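# Index the turntable one hole clockwise with the plunger

## Task

Rotate the turntable forward by exactly one hole position, turning clockwise when viewed from above. The plunger's pin must end seated all the way down in the new hole. The fixture must stay upright on the deck, and neither gripper may be touching it at the end (a camera cable resting on it counts as touching).

## Robot and tools

Robot: two arms, left_arm and right_arm, each with six revolute joints and a parallel two-finger gripper. In the scene frame the origin sits at table-top height midway between the nominal arm bases, +z points up, +x points out over the table, and left_arm is on the +y side. Camera image sides do not match these arm names. Calibrated bases in the scene frame: left_arm at (+0.025, +0.326, +0.031) m, quat_wxyz (+1.000, 0, 0, +0.003); right_arm at (-0.004, -0.268, +0.031) m, quat_wxyz (+1.000, 0, 0, -0.018). Up is +z in both base frames. Hand poses, velocities and wrist-camera poses are given in each arm's own base frame. The table and the fixed cameras use the scene frame. Printed hand positions can be off by a few centimetres, more at long reach.

Row layout, which is shared by every tool that moves the arms: one flat list of 14 numbers for both arms. The first 7 belong to left_arm and the next 7 to right_arm. Within each block the order is waist, shoulder, elbow, wrist roll, wrist yaw, wrist pitch, gripper opening. The six joint values are absolute target angles in radians, in the same form as the Joint positions line. They are not offsets. Ranges: waist -2.618 to 3.054, shoulder 0.000 to 3.142, elbow 0.000 to 3.142, wrist roll -2.094 to 2.094, wrist yaw -1.571 to 1.571, wrist pitch -1.571 to 1.571. The true end of a joint can differ from these by up to 0.059 rad. A target more than 0.059 rad beyond a range end, and further out than the current angle, causes the call to be refused. Targets past the real end are clipped, and the result may report "joint sent to its limit". The opening runs from -1 (closed) to +1 (fully open). A 0 is a real command, so to leave a gripper alone, repeat its current command.

execute_actions(actions, cameras): actions is a list of actions. Each action is a table of up to 15 rows, and each row lasts one 1/30 s control step. A short table repeats its last row until all 15 steps are used, so one action takes 0.5 s. An empty list only returns state and images. cameras selects the images: null or ["all"] gives all, [] gives none. Valid names are cam_head_left, cam_head_right, cam_left_wrist and cam_right_wrist, each 896x504. An unknown name invalidates the call.

move(target, speed, blend, opening_speed, blocking, cameras): target is one 14-number row or a list of up to 15 rows, all sharing a 10 s budget. All joints are interpolated together, so the hands travel along curves. Nothing is avoided along the way. speed is in rad/s for the joint with the farthest to go, from 0.01 to 12.57, default 0.5. It can be one value or one per target. blend is in rad and rounds off corners at intermediate targets. opening_speed is in opening units per second, at least 0.2; use a slow value when closing on something delicate. With blocking=false the call returns after about 0.5 s, and a new move then takes over from the running one. The result adds a move: line. done means at rest with every joint within 0.035 rad of its target. off_target means at rest but farther off than that, possibly from friction, load or contact. The line can also say moving, held (a check withheld steps) or fault. limits=held signals withheld steps. Neither done nor off_target tells you whether anything is touching. Faster moves and targets set deeper past a contact hit and press harder.

wait(seconds 0 to 10): lets time pass while each arm holds its last command. stop: brakes a running move to rest, and needs braking room after fast moves. zoom_image(camera, region [x0,y0,x1,y1] in pixels from the top-left, at most 504x504): gives a closer view of that camera's latest image. read_manual: licence texts only. finished_scene(scene = this scene's number): ends the scene for good. The goal must then hold with the robot not touching anything.

Reading results: Joint positions and Joint velocities give six joint values per arm in row order, then the pad gap in m (0.094 when fully open). "within noise" means the arm is still. Joint targets shows what the joints are being driven to now. To hold an arm still, resend those targets. grip_measured is on the command scale and reads up to about 2.7 mm wide when empty. On a hard part it reads up to about 3 mm narrower than the part. It keeps following the command even after contact, so it never shows where touch happened. Roughly 0.05 below the touch reading (0.11 or more for small or round parts), the gripper squeezes at full force, about 50 to 64 N per pad. To release, command well above grip_measured. Joint torques follow row order without the gripper. They include the arm's own weight, have per-unit offsets, and are positive toward larger angles. Joints 1 to 3 wrap at ±28 N m. "joint command not followed" means the clearance check altered steps. That check does not keep the two grippers apart. Action results also list joint positions at sample steps.

Motion limits: a joint target never leads its measured angle by more than 0.339 rad (waist, shoulder, elbow) or 2.2 rad (wrist joints). A target that would move a hand more than 200 mm is scaled back, so large motions need several actions. Very small turns may not start.

Avoid the following. Do not let parts fall or leave the table. Do not release a part while it is moving, slam or hit hard, or push very hard. Never let the arms collide, and never close one gripper on the other's fingers. Motors heat up when holding loads, when an arm is stretched out, or when it pushes toward an unreachable pose. A MOTOR HOT line appears at 75 °C. At 90 °C the arm folds and stops working, and at 100 °C it goes limp. Any arm stop is costly.

Each tool is called after "Request:" as a command line: name --argument value for each argument, lists and objects as JSON in quotes; but a table of rows of numbers goes row by row, as --pt "numbers of a row", without its own name.

## Session

Request:
execute_actions --actions '[]'

Request:
zoom_image --camera "cam_head_left" --region '[370, 240, 550, 400]'

Scene clock: 0.00 s.
left_arm: end_effector_position=(+0.3789, +0.0005, +0.1416) grip_measured=+1.000 end_effector_quat_wxyz=(+0.682, -0.014, +0.730, +0.047) | right_arm: end_effector_position=(+0.3580, -0.0478, +0.1413) grip_measured=+1.000 end_effector_quat_wxyz=(+0.679, +0.114, +0.720, -0.089)
Joint names: [waist, shoulder, elbow, wrist roll, wrist yaw, wrist pitch]
Joint positions: left_arm=[-0.079 1.56 0.222 0.039 -0.166 1.272 0.094] | right_arm=[0.009 1.506 0.165 0.047 0.296 1.275 0.094]
Joint velocities: within noise
Joint torques (N m): no reading
Heat: left arm: 33 °C; right arm: 28 °C.
Joint targets: left_arm=[-0.079 1.557 0.226 0.038 -0.166 1.267] | right_arm=[0.009 1.502 0.170 0.046 0.296 1.270]
Tool commands: left_gripper/opening=+1.0 right_gripper/opening=+1.0

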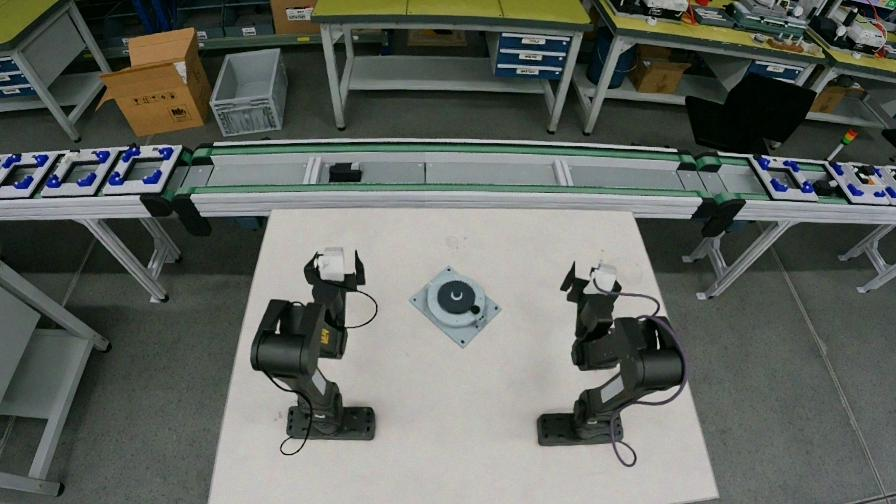

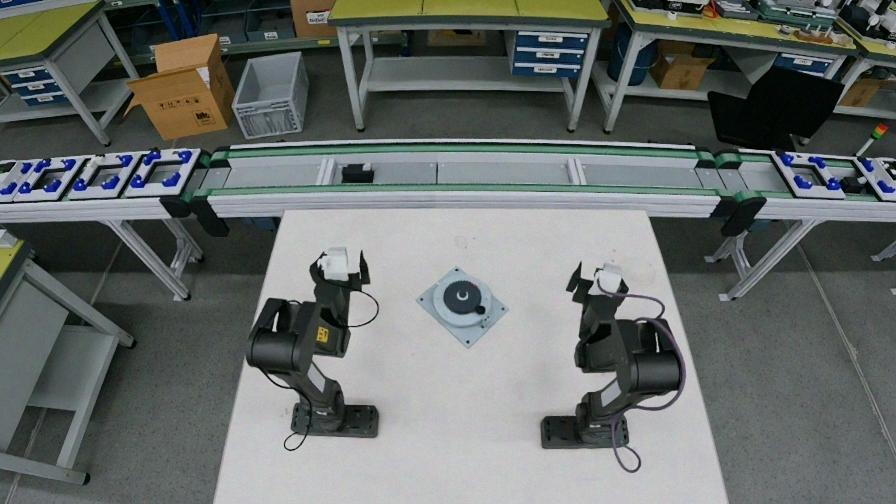

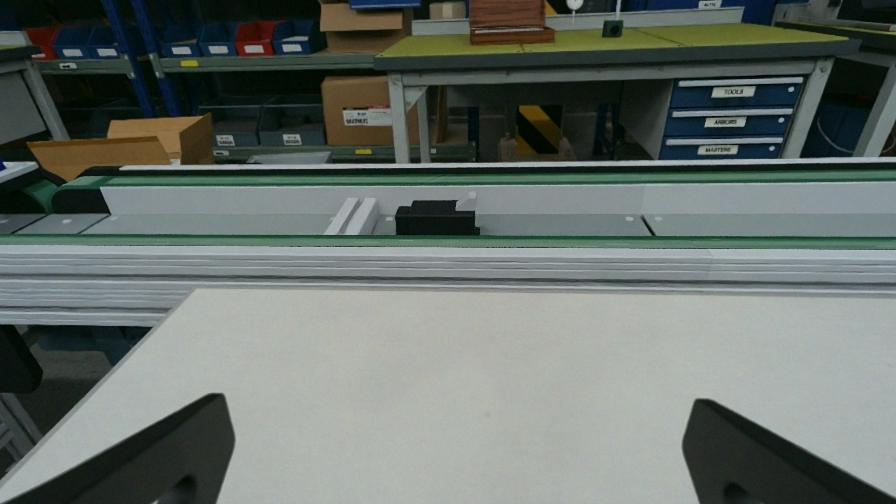

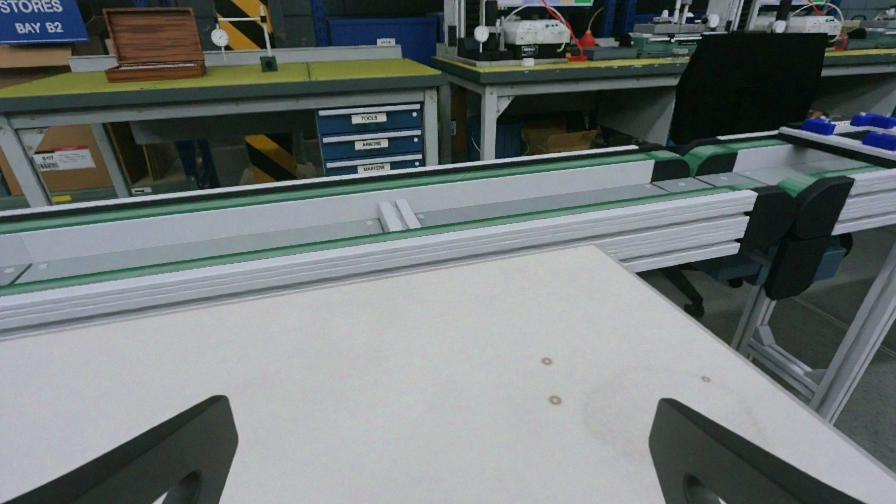

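Scaled by 2.800 from the camera's 896x504 image, which has a finer 1280x720 frame.

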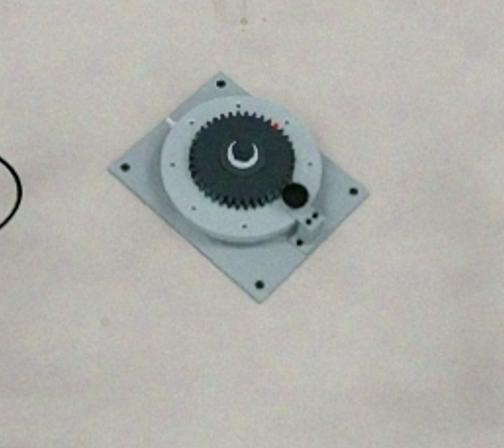

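Request:
move --pt "-0.5 1.9 1.9 -1.0 0.0 -1.2 -0.15 0.45 1.7 0.12 -0.01 -0.01 1.35 0.064" --pt "-0.739 2.331 2.158 -1.4 0.0 -1.405 -0.15 0.666 1.859 0.108 -0.01 -0.01 1.462 0.064" --speed '[1.6, 0.8]' --blend '[0.15, 0.0]' --cameras '["cam_left_wrist", "cam_right_wrist"]'

Request:
zoom_image --camera "cam_left_wrist" --region '[320, 200, 600, 480]'

Scene clock: 35.77 s.
left_arm: end_effector_position=(+0.3316, -0.3062, +0.0775) grip_measured=-0.149 end_effector_quat_wxyz=(-0.002, -0.316, +0.949, -0.002) | right_arm: end_effector_position=(+0.2750, +0.2150, +0.0477) grip_measured=+0.066 end_effector_quat_wxyz=(+0.560, -0.262, +0.762, +0.194)
Joint names: [waist, shoulder, elbow, wrist roll, wrist yaw, wrist pitch]
Joint positions: left_arm=[-0.746 2.318 2.132 -1.388 0.005 -1.384 0.04] | right_arm=[0.658 1.843 0.114 0 -0.005 1.428 0.05]
Joint velocities: within noise
Joint torques (N m): left_arm=[0.47 -12.26 7.23 -0.13 -0.05 0.18] | right_arm=[0.68 -3.97 2.56 -0.09 -0.06 2.08]
Heat: left arm: 33 °C; right arm: 33 °C.
Joint targets: left_arm=[-0.739 2.331 2.158 -1.400 0.000 -1.405] | right_arm=[0.666 1.859 0.108 -0.010 -0.010 1.462]
move: done
Images, in order (width x height): cam_left_wrist 896x504, cam_right_wrist 896x504.

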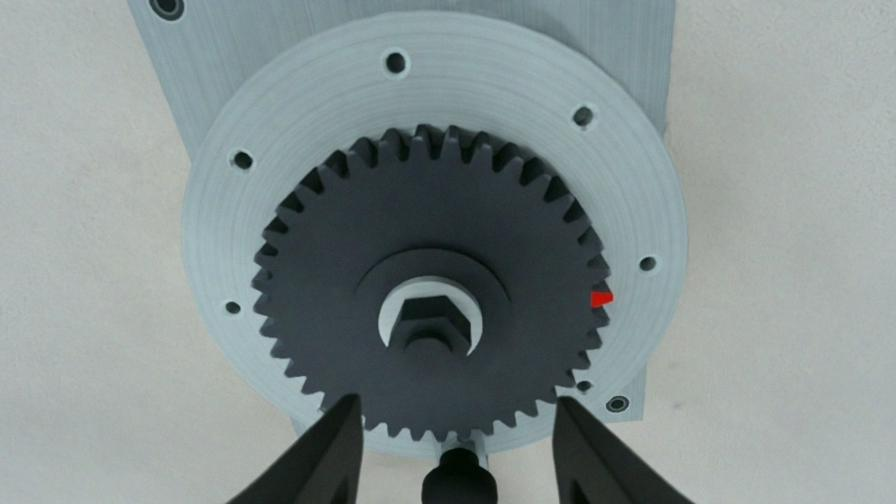

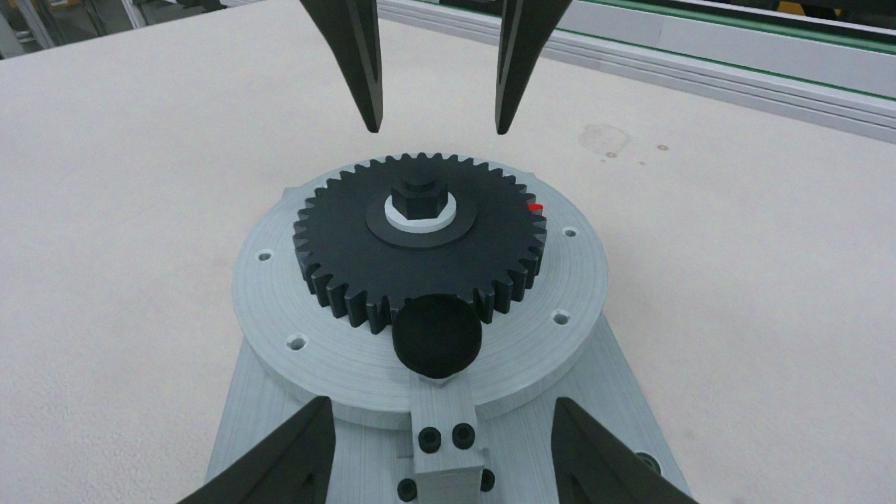

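Scaled by 1.800 from the camera's 896x504 image, which has a finer 1280x720 frame.

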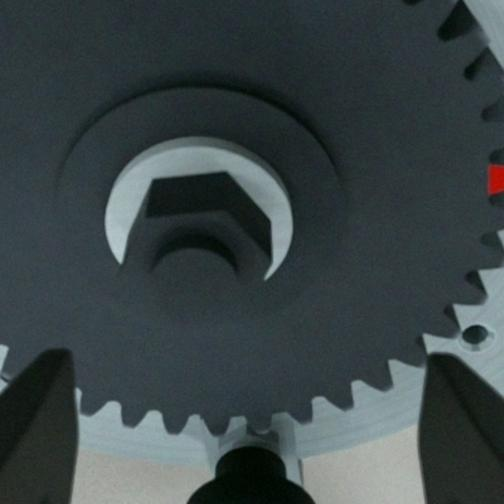

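Request:
move --pt "-0.752 2.243 1.995 -2.017 0.0 -1.288 -0.15 0.673 2.015 0.297 -0.01 -0.01 1.407 0.064" --pt "-0.752 2.243 1.995 -2.017 0.0 -1.288 -0.15 0.673 2.015 0.297 -0.01 -0.01 1.407 -0.62" --speed '[0.35, 0.35]' --opening_speed 0.8 --cameras '["cam_left_wrist", "cam_right_wrist"]'

Request:
zoom_image --camera "cam_left_wrist" --region '[320, 220, 600, 500]'

Scene clock: 77.90 s.
left_arm: end_effector_position=(+0.3272, -0.3021, +0.0623) grip_measured=-0.149 end_effector_quat_wxyz=(-0.002, -0.589, +0.808, -0.002) | right_arm: end_effector_position=(+0.3070, +0.2436, +0.0347) grip_measured=-0.484 end_effector_quat_wxyz=(+0.560, -0.265, +0.760, +0.196)
Joint names: [waist, shoulder, elbow, wrist roll, wrist yaw, wrist pitch]
Joint positions: left_arm=[-0.746 2.283 2.012 -2.005 0.005 -1.296 0.04] | right_arm=[0.665 1.995 0.286 0 -0.007 1.409 0.024]
Joint velocities: within noise
Joint torques (N m): left_arm=[-0.53 -17.06 3.93 -0.11 -0.05 0.51] | right_arm=[0.76 -5.15 4.38 -0.09 -0.06 1.74]
Heat: left arm: 36 °C; right arm: 36 °C.
Joint targets: left_arm=[-0.752 2.243 1.995 -2.017 0.000 -1.288] | right_arm=[0.673 2.015 0.297 -0.010 -0.010 1.407]
move: off_target (left_arm); left_arm: the shoulder is farthest, 0.040 rad from its target
Images, in order (width x height): cam_left_wrist 896x504, cam_right_wrist 896x504.

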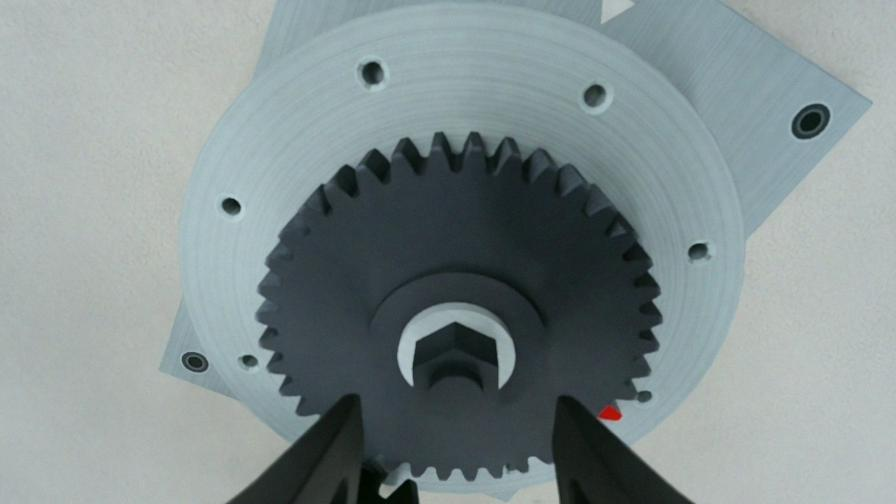

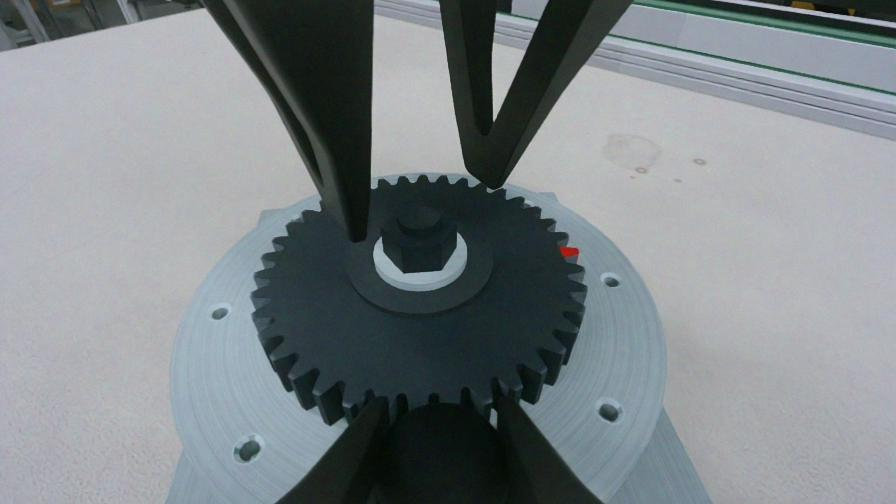

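Scaled by 1.800 from the camera's 896x504 image, which has a finer 1280x720 frame.

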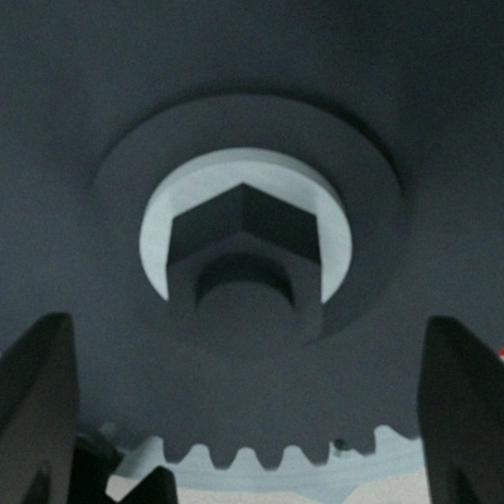

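Request:
move --pt "-0.752 2.272 1.936 -2.017 0.0 -1.226 -0.15 0.673 2.015 0.297 -0.01 -0.01 1.407 -0.62" --pt "-0.752 2.272 1.936 -2.017 0.0 -1.226 -0.75 0.673 2.015 0.297 -0.01 -0.01 1.407 -0.62" --speed '[0.15, 0.2]' --opening_speed 0.8 --cameras '["cam_left_wrist", "cam_right_wrist"]'

Scene clock: 107.50 s.
left_arm: end_effector_position=(+0.3270, -0.3019, +0.0474) grip_measured=-0.629 end_effector_quat_wxyz=(-0.002, -0.591, +0.807, -0.004) | right_arm: end_effector_position=(+0.3070, +0.2436, +0.0347) grip_measured=-0.485 end_effector_quat_wxyz=(+0.560, -0.265, +0.760, +0.196)
Joint names: [waist, shoulder, elbow, wrist roll, wrist yaw, wrist pitch]
Joint positions: left_arm=[-0.746 2.282 1.952 -2.01 0.005 -1.234 0.017] | right_arm=[0.665 1.995 0.286 0 -0.007 1.409 0.024]
Joint velocities: within noise
Joint torques (N m): left_arm=[-0.55 -14.12 3.96 -0.07 -0.06 0.52] | right_arm=[0.73 -5.16 4.34 -0.09 -0.05 1.76]
Heat: left arm: 44 °C; right arm: 36 °C.
Joint targets: left_arm=[-0.752 2.272 1.936 -2.017 0.000 -1.226] | right_arm=[0.673 2.015 0.297 -0.010 -0.010 1.407]
move: done
Images, in order (width x height): cam_left_wrist 896x504, cam_right_wrist 896x504.

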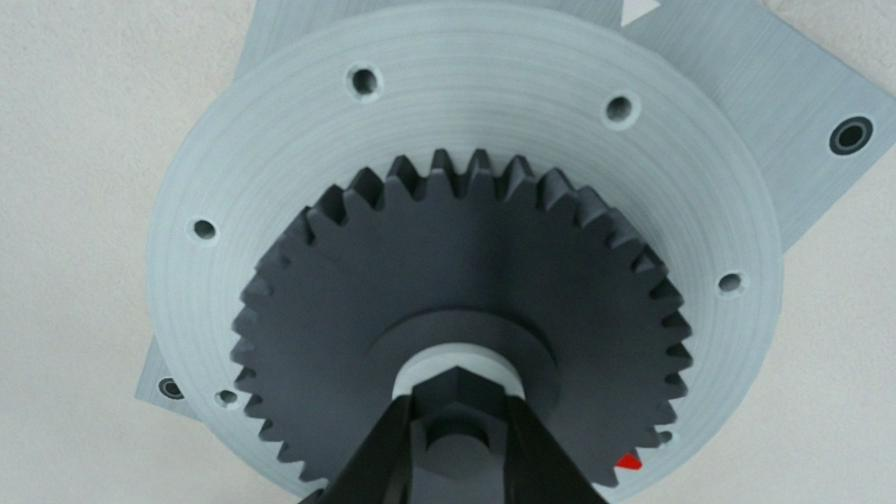

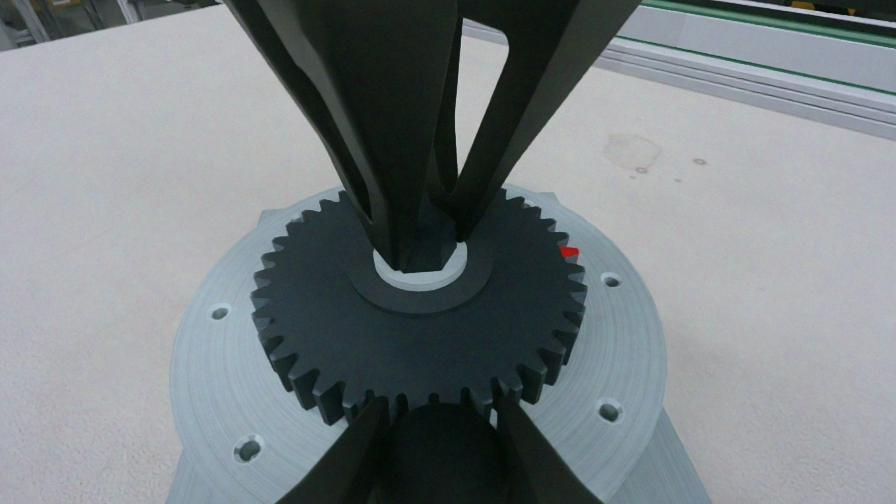

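Request:
move --pt "-0.752 2.272 1.936 -2.017 0.0 -1.226 -0.75 0.673 1.818 0.323 -0.01 -0.01 1.556 -0.62" --pt "-0.752 2.272 1.936 -1.77 0.0 -1.226 -0.75 0.673 1.818 0.323 -0.01 -0.01 1.556 -0.62" --pt "-0.752 2.272 1.936 -1.41 0.0 -1.226 -0.75 0.673 1.948 0.288 -0.01 -0.01 1.34 -0.62" --pt "-0.752 2.272 1.936 -1.35 0.0 -1.226 -0.75 0.673 1.948 0.288 -0.01 -0.01 1.34 -0.38" --pt "-0.752 2.272 1.936 -1.07 0.0 -1.226 -0.75 0.673 1.948 0.288 -0.01 -0.01 1.34 -0.38" --speed '[0.18, 0.35, 0.35, 0.35, 0.12]' --opening_speed 0.8 --cameras '["cam_left_wrist", "cam_right_wrist"]'

Scene clock: 127.57 s.
left_arm: end_effector_position=(+0.3267, -0.3022, +0.0474) grip_measured=-0.631 end_effector_quat_wxyz=(-0.001, -0.193, +0.981, -0.005) | right_arm: end_effector_position=(+0.3071, +0.2436, +0.0394) grip_measured=-0.382 end_effector_quat_wxyz=(+0.553, -0.266, +0.765, +0.194)
Joint names: [waist, shoulder, elbow, wrist roll, wrist yaw, wrist pitch]
Joint positions: left_arm=[-0.746 2.282 1.952 -1.134 0.008 -1.234 0.017] | right_arm=[0.665 1.929 0.291 0 -0.007 1.319 0.029]
Joint velocities: within noise
Joint torques (N m): left_arm=[-0.57 -14.09 3.99 0.73 -0.08 0.5] | right_arm=[0.73 -5.04 3.51 -0.08 -0.04 1.95]
Heat: left arm: 43 °C; right arm: 38 °C.
Joint targets: left_arm=[-0.752 2.272 1.936 -1.070 0.000 -1.226] | right_arm=[0.673 1.948 0.288 -0.010 -0.010 1.340]
move: off_target (left_arm); left_arm: the wrist roll is farthest, 0.064 rad from its target
Images, in order (width x height): cam_left_wrist 896x504, cam_right_wrist 896x504.

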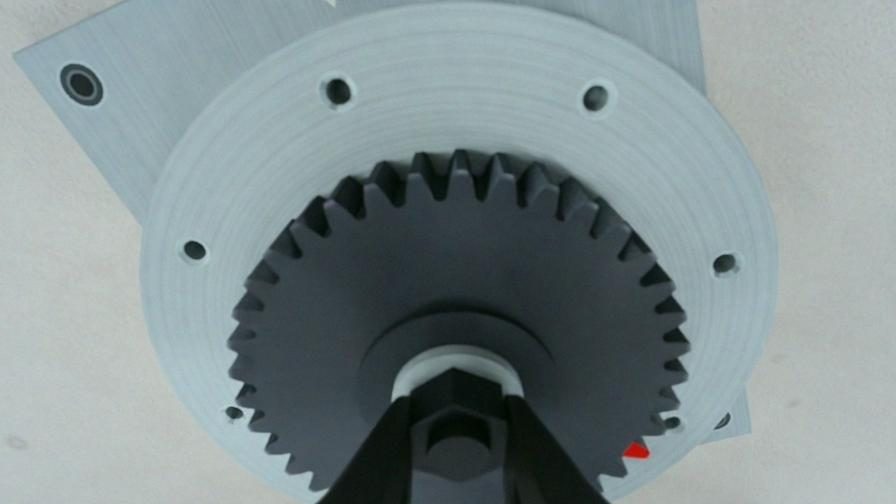

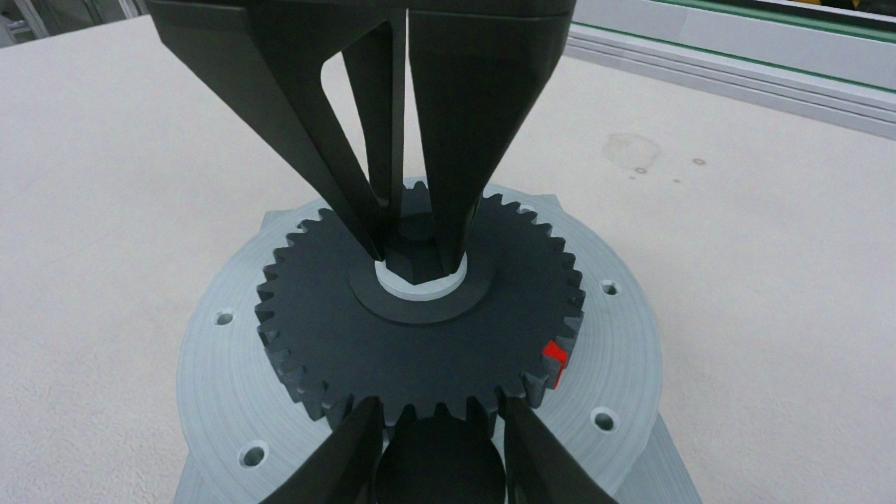

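Request:
move --pt "-0.752 2.272 1.936 -1.10 0.0 -1.226 -0.15 0.673 1.948 0.288 -0.01 -0.01 1.34 0.1" --pt "-0.752 2.285 2.12 -1.10 0.0 -1.38 -0.15 0.67 1.852 0.102 -0.01 -0.01 1.44 0.1" --pt "-0.40 1.85 1.80 -1.10 0.0 -1.3 -0.15 0.66 1.2 0.18 -0.01 -0.01 0.55 0.1" --speed '[0.5, 0.6, 1.0]' --opening_speed 1.2 --cameras '["cam_left_wrist", "cam_right_wrist"]'

Request:
zoom_image --camera "cam_right_wrist" --region '[360, 160, 540, 400]'

Scene clock: 142.17 s.
left_arm: end_effector_position=(+0.3650, -0.1538, +0.1734) grip_measured=-0.151 end_effector_quat_wxyz=(+0.071, -0.344, +0.933, -0.071) | right_arm: end_effector_position=(+0.2499, +0.1988, +0.0635) grip_measured=+0.098 end_effector_quat_wxyz=(+0.482, -0.283, +0.812, +0.169)
Joint names: [waist, shoulder, elbow, wrist roll, wrist yaw, wrist pitch]
Joint positions: left_arm=[-0.399 1.873 1.817 -1.106 0.006 -1.313 0.04] | right_arm=[0.665 1.216 0.16 -0.003 -0.007 0.557 0.052]
Joint velocities: within noise
Joint torques (N m): left_arm=[-0.14 -11.93 4.16 0.08 -0.06 0.96] | right_arm=[-0.51 -3.82 9.05 -0.05 -0.05 1.63]
Heat: left arm: 43 °C; right arm: 38 °C.
Joint targets: left_arm=[-0.400 1.850 1.800 -1.100 0.000 -1.300] | right_arm=[0.660 1.200 0.180 -0.010 -0.010 0.550]
move: done
Images, in order (width x height): cam_left_wrist 896x504, cam_right_wrist 896x504.

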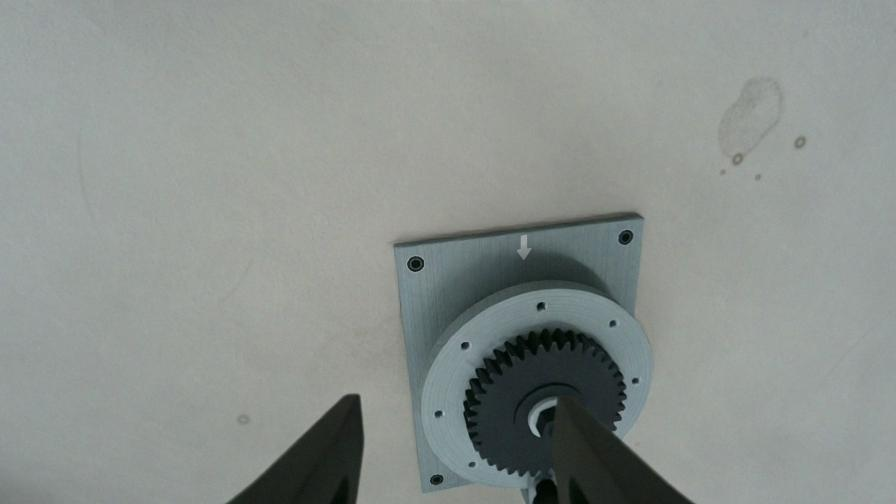

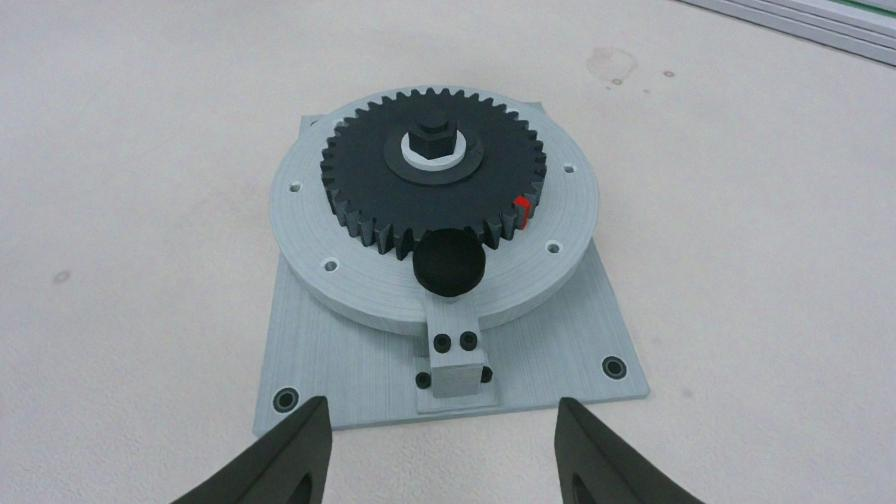

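Scaled by 2.100 from the camera's 896x504 image, which has a finer 1280x720 frame.

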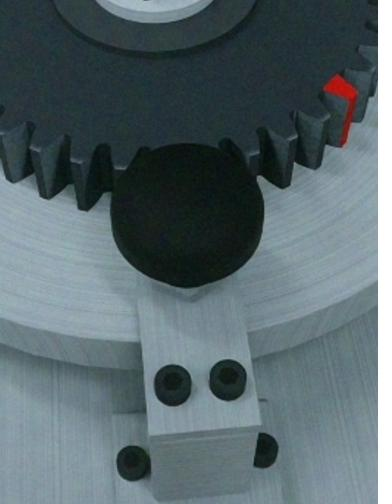

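Request:
finished_scene --scene 2

The scene is finished: the task was done.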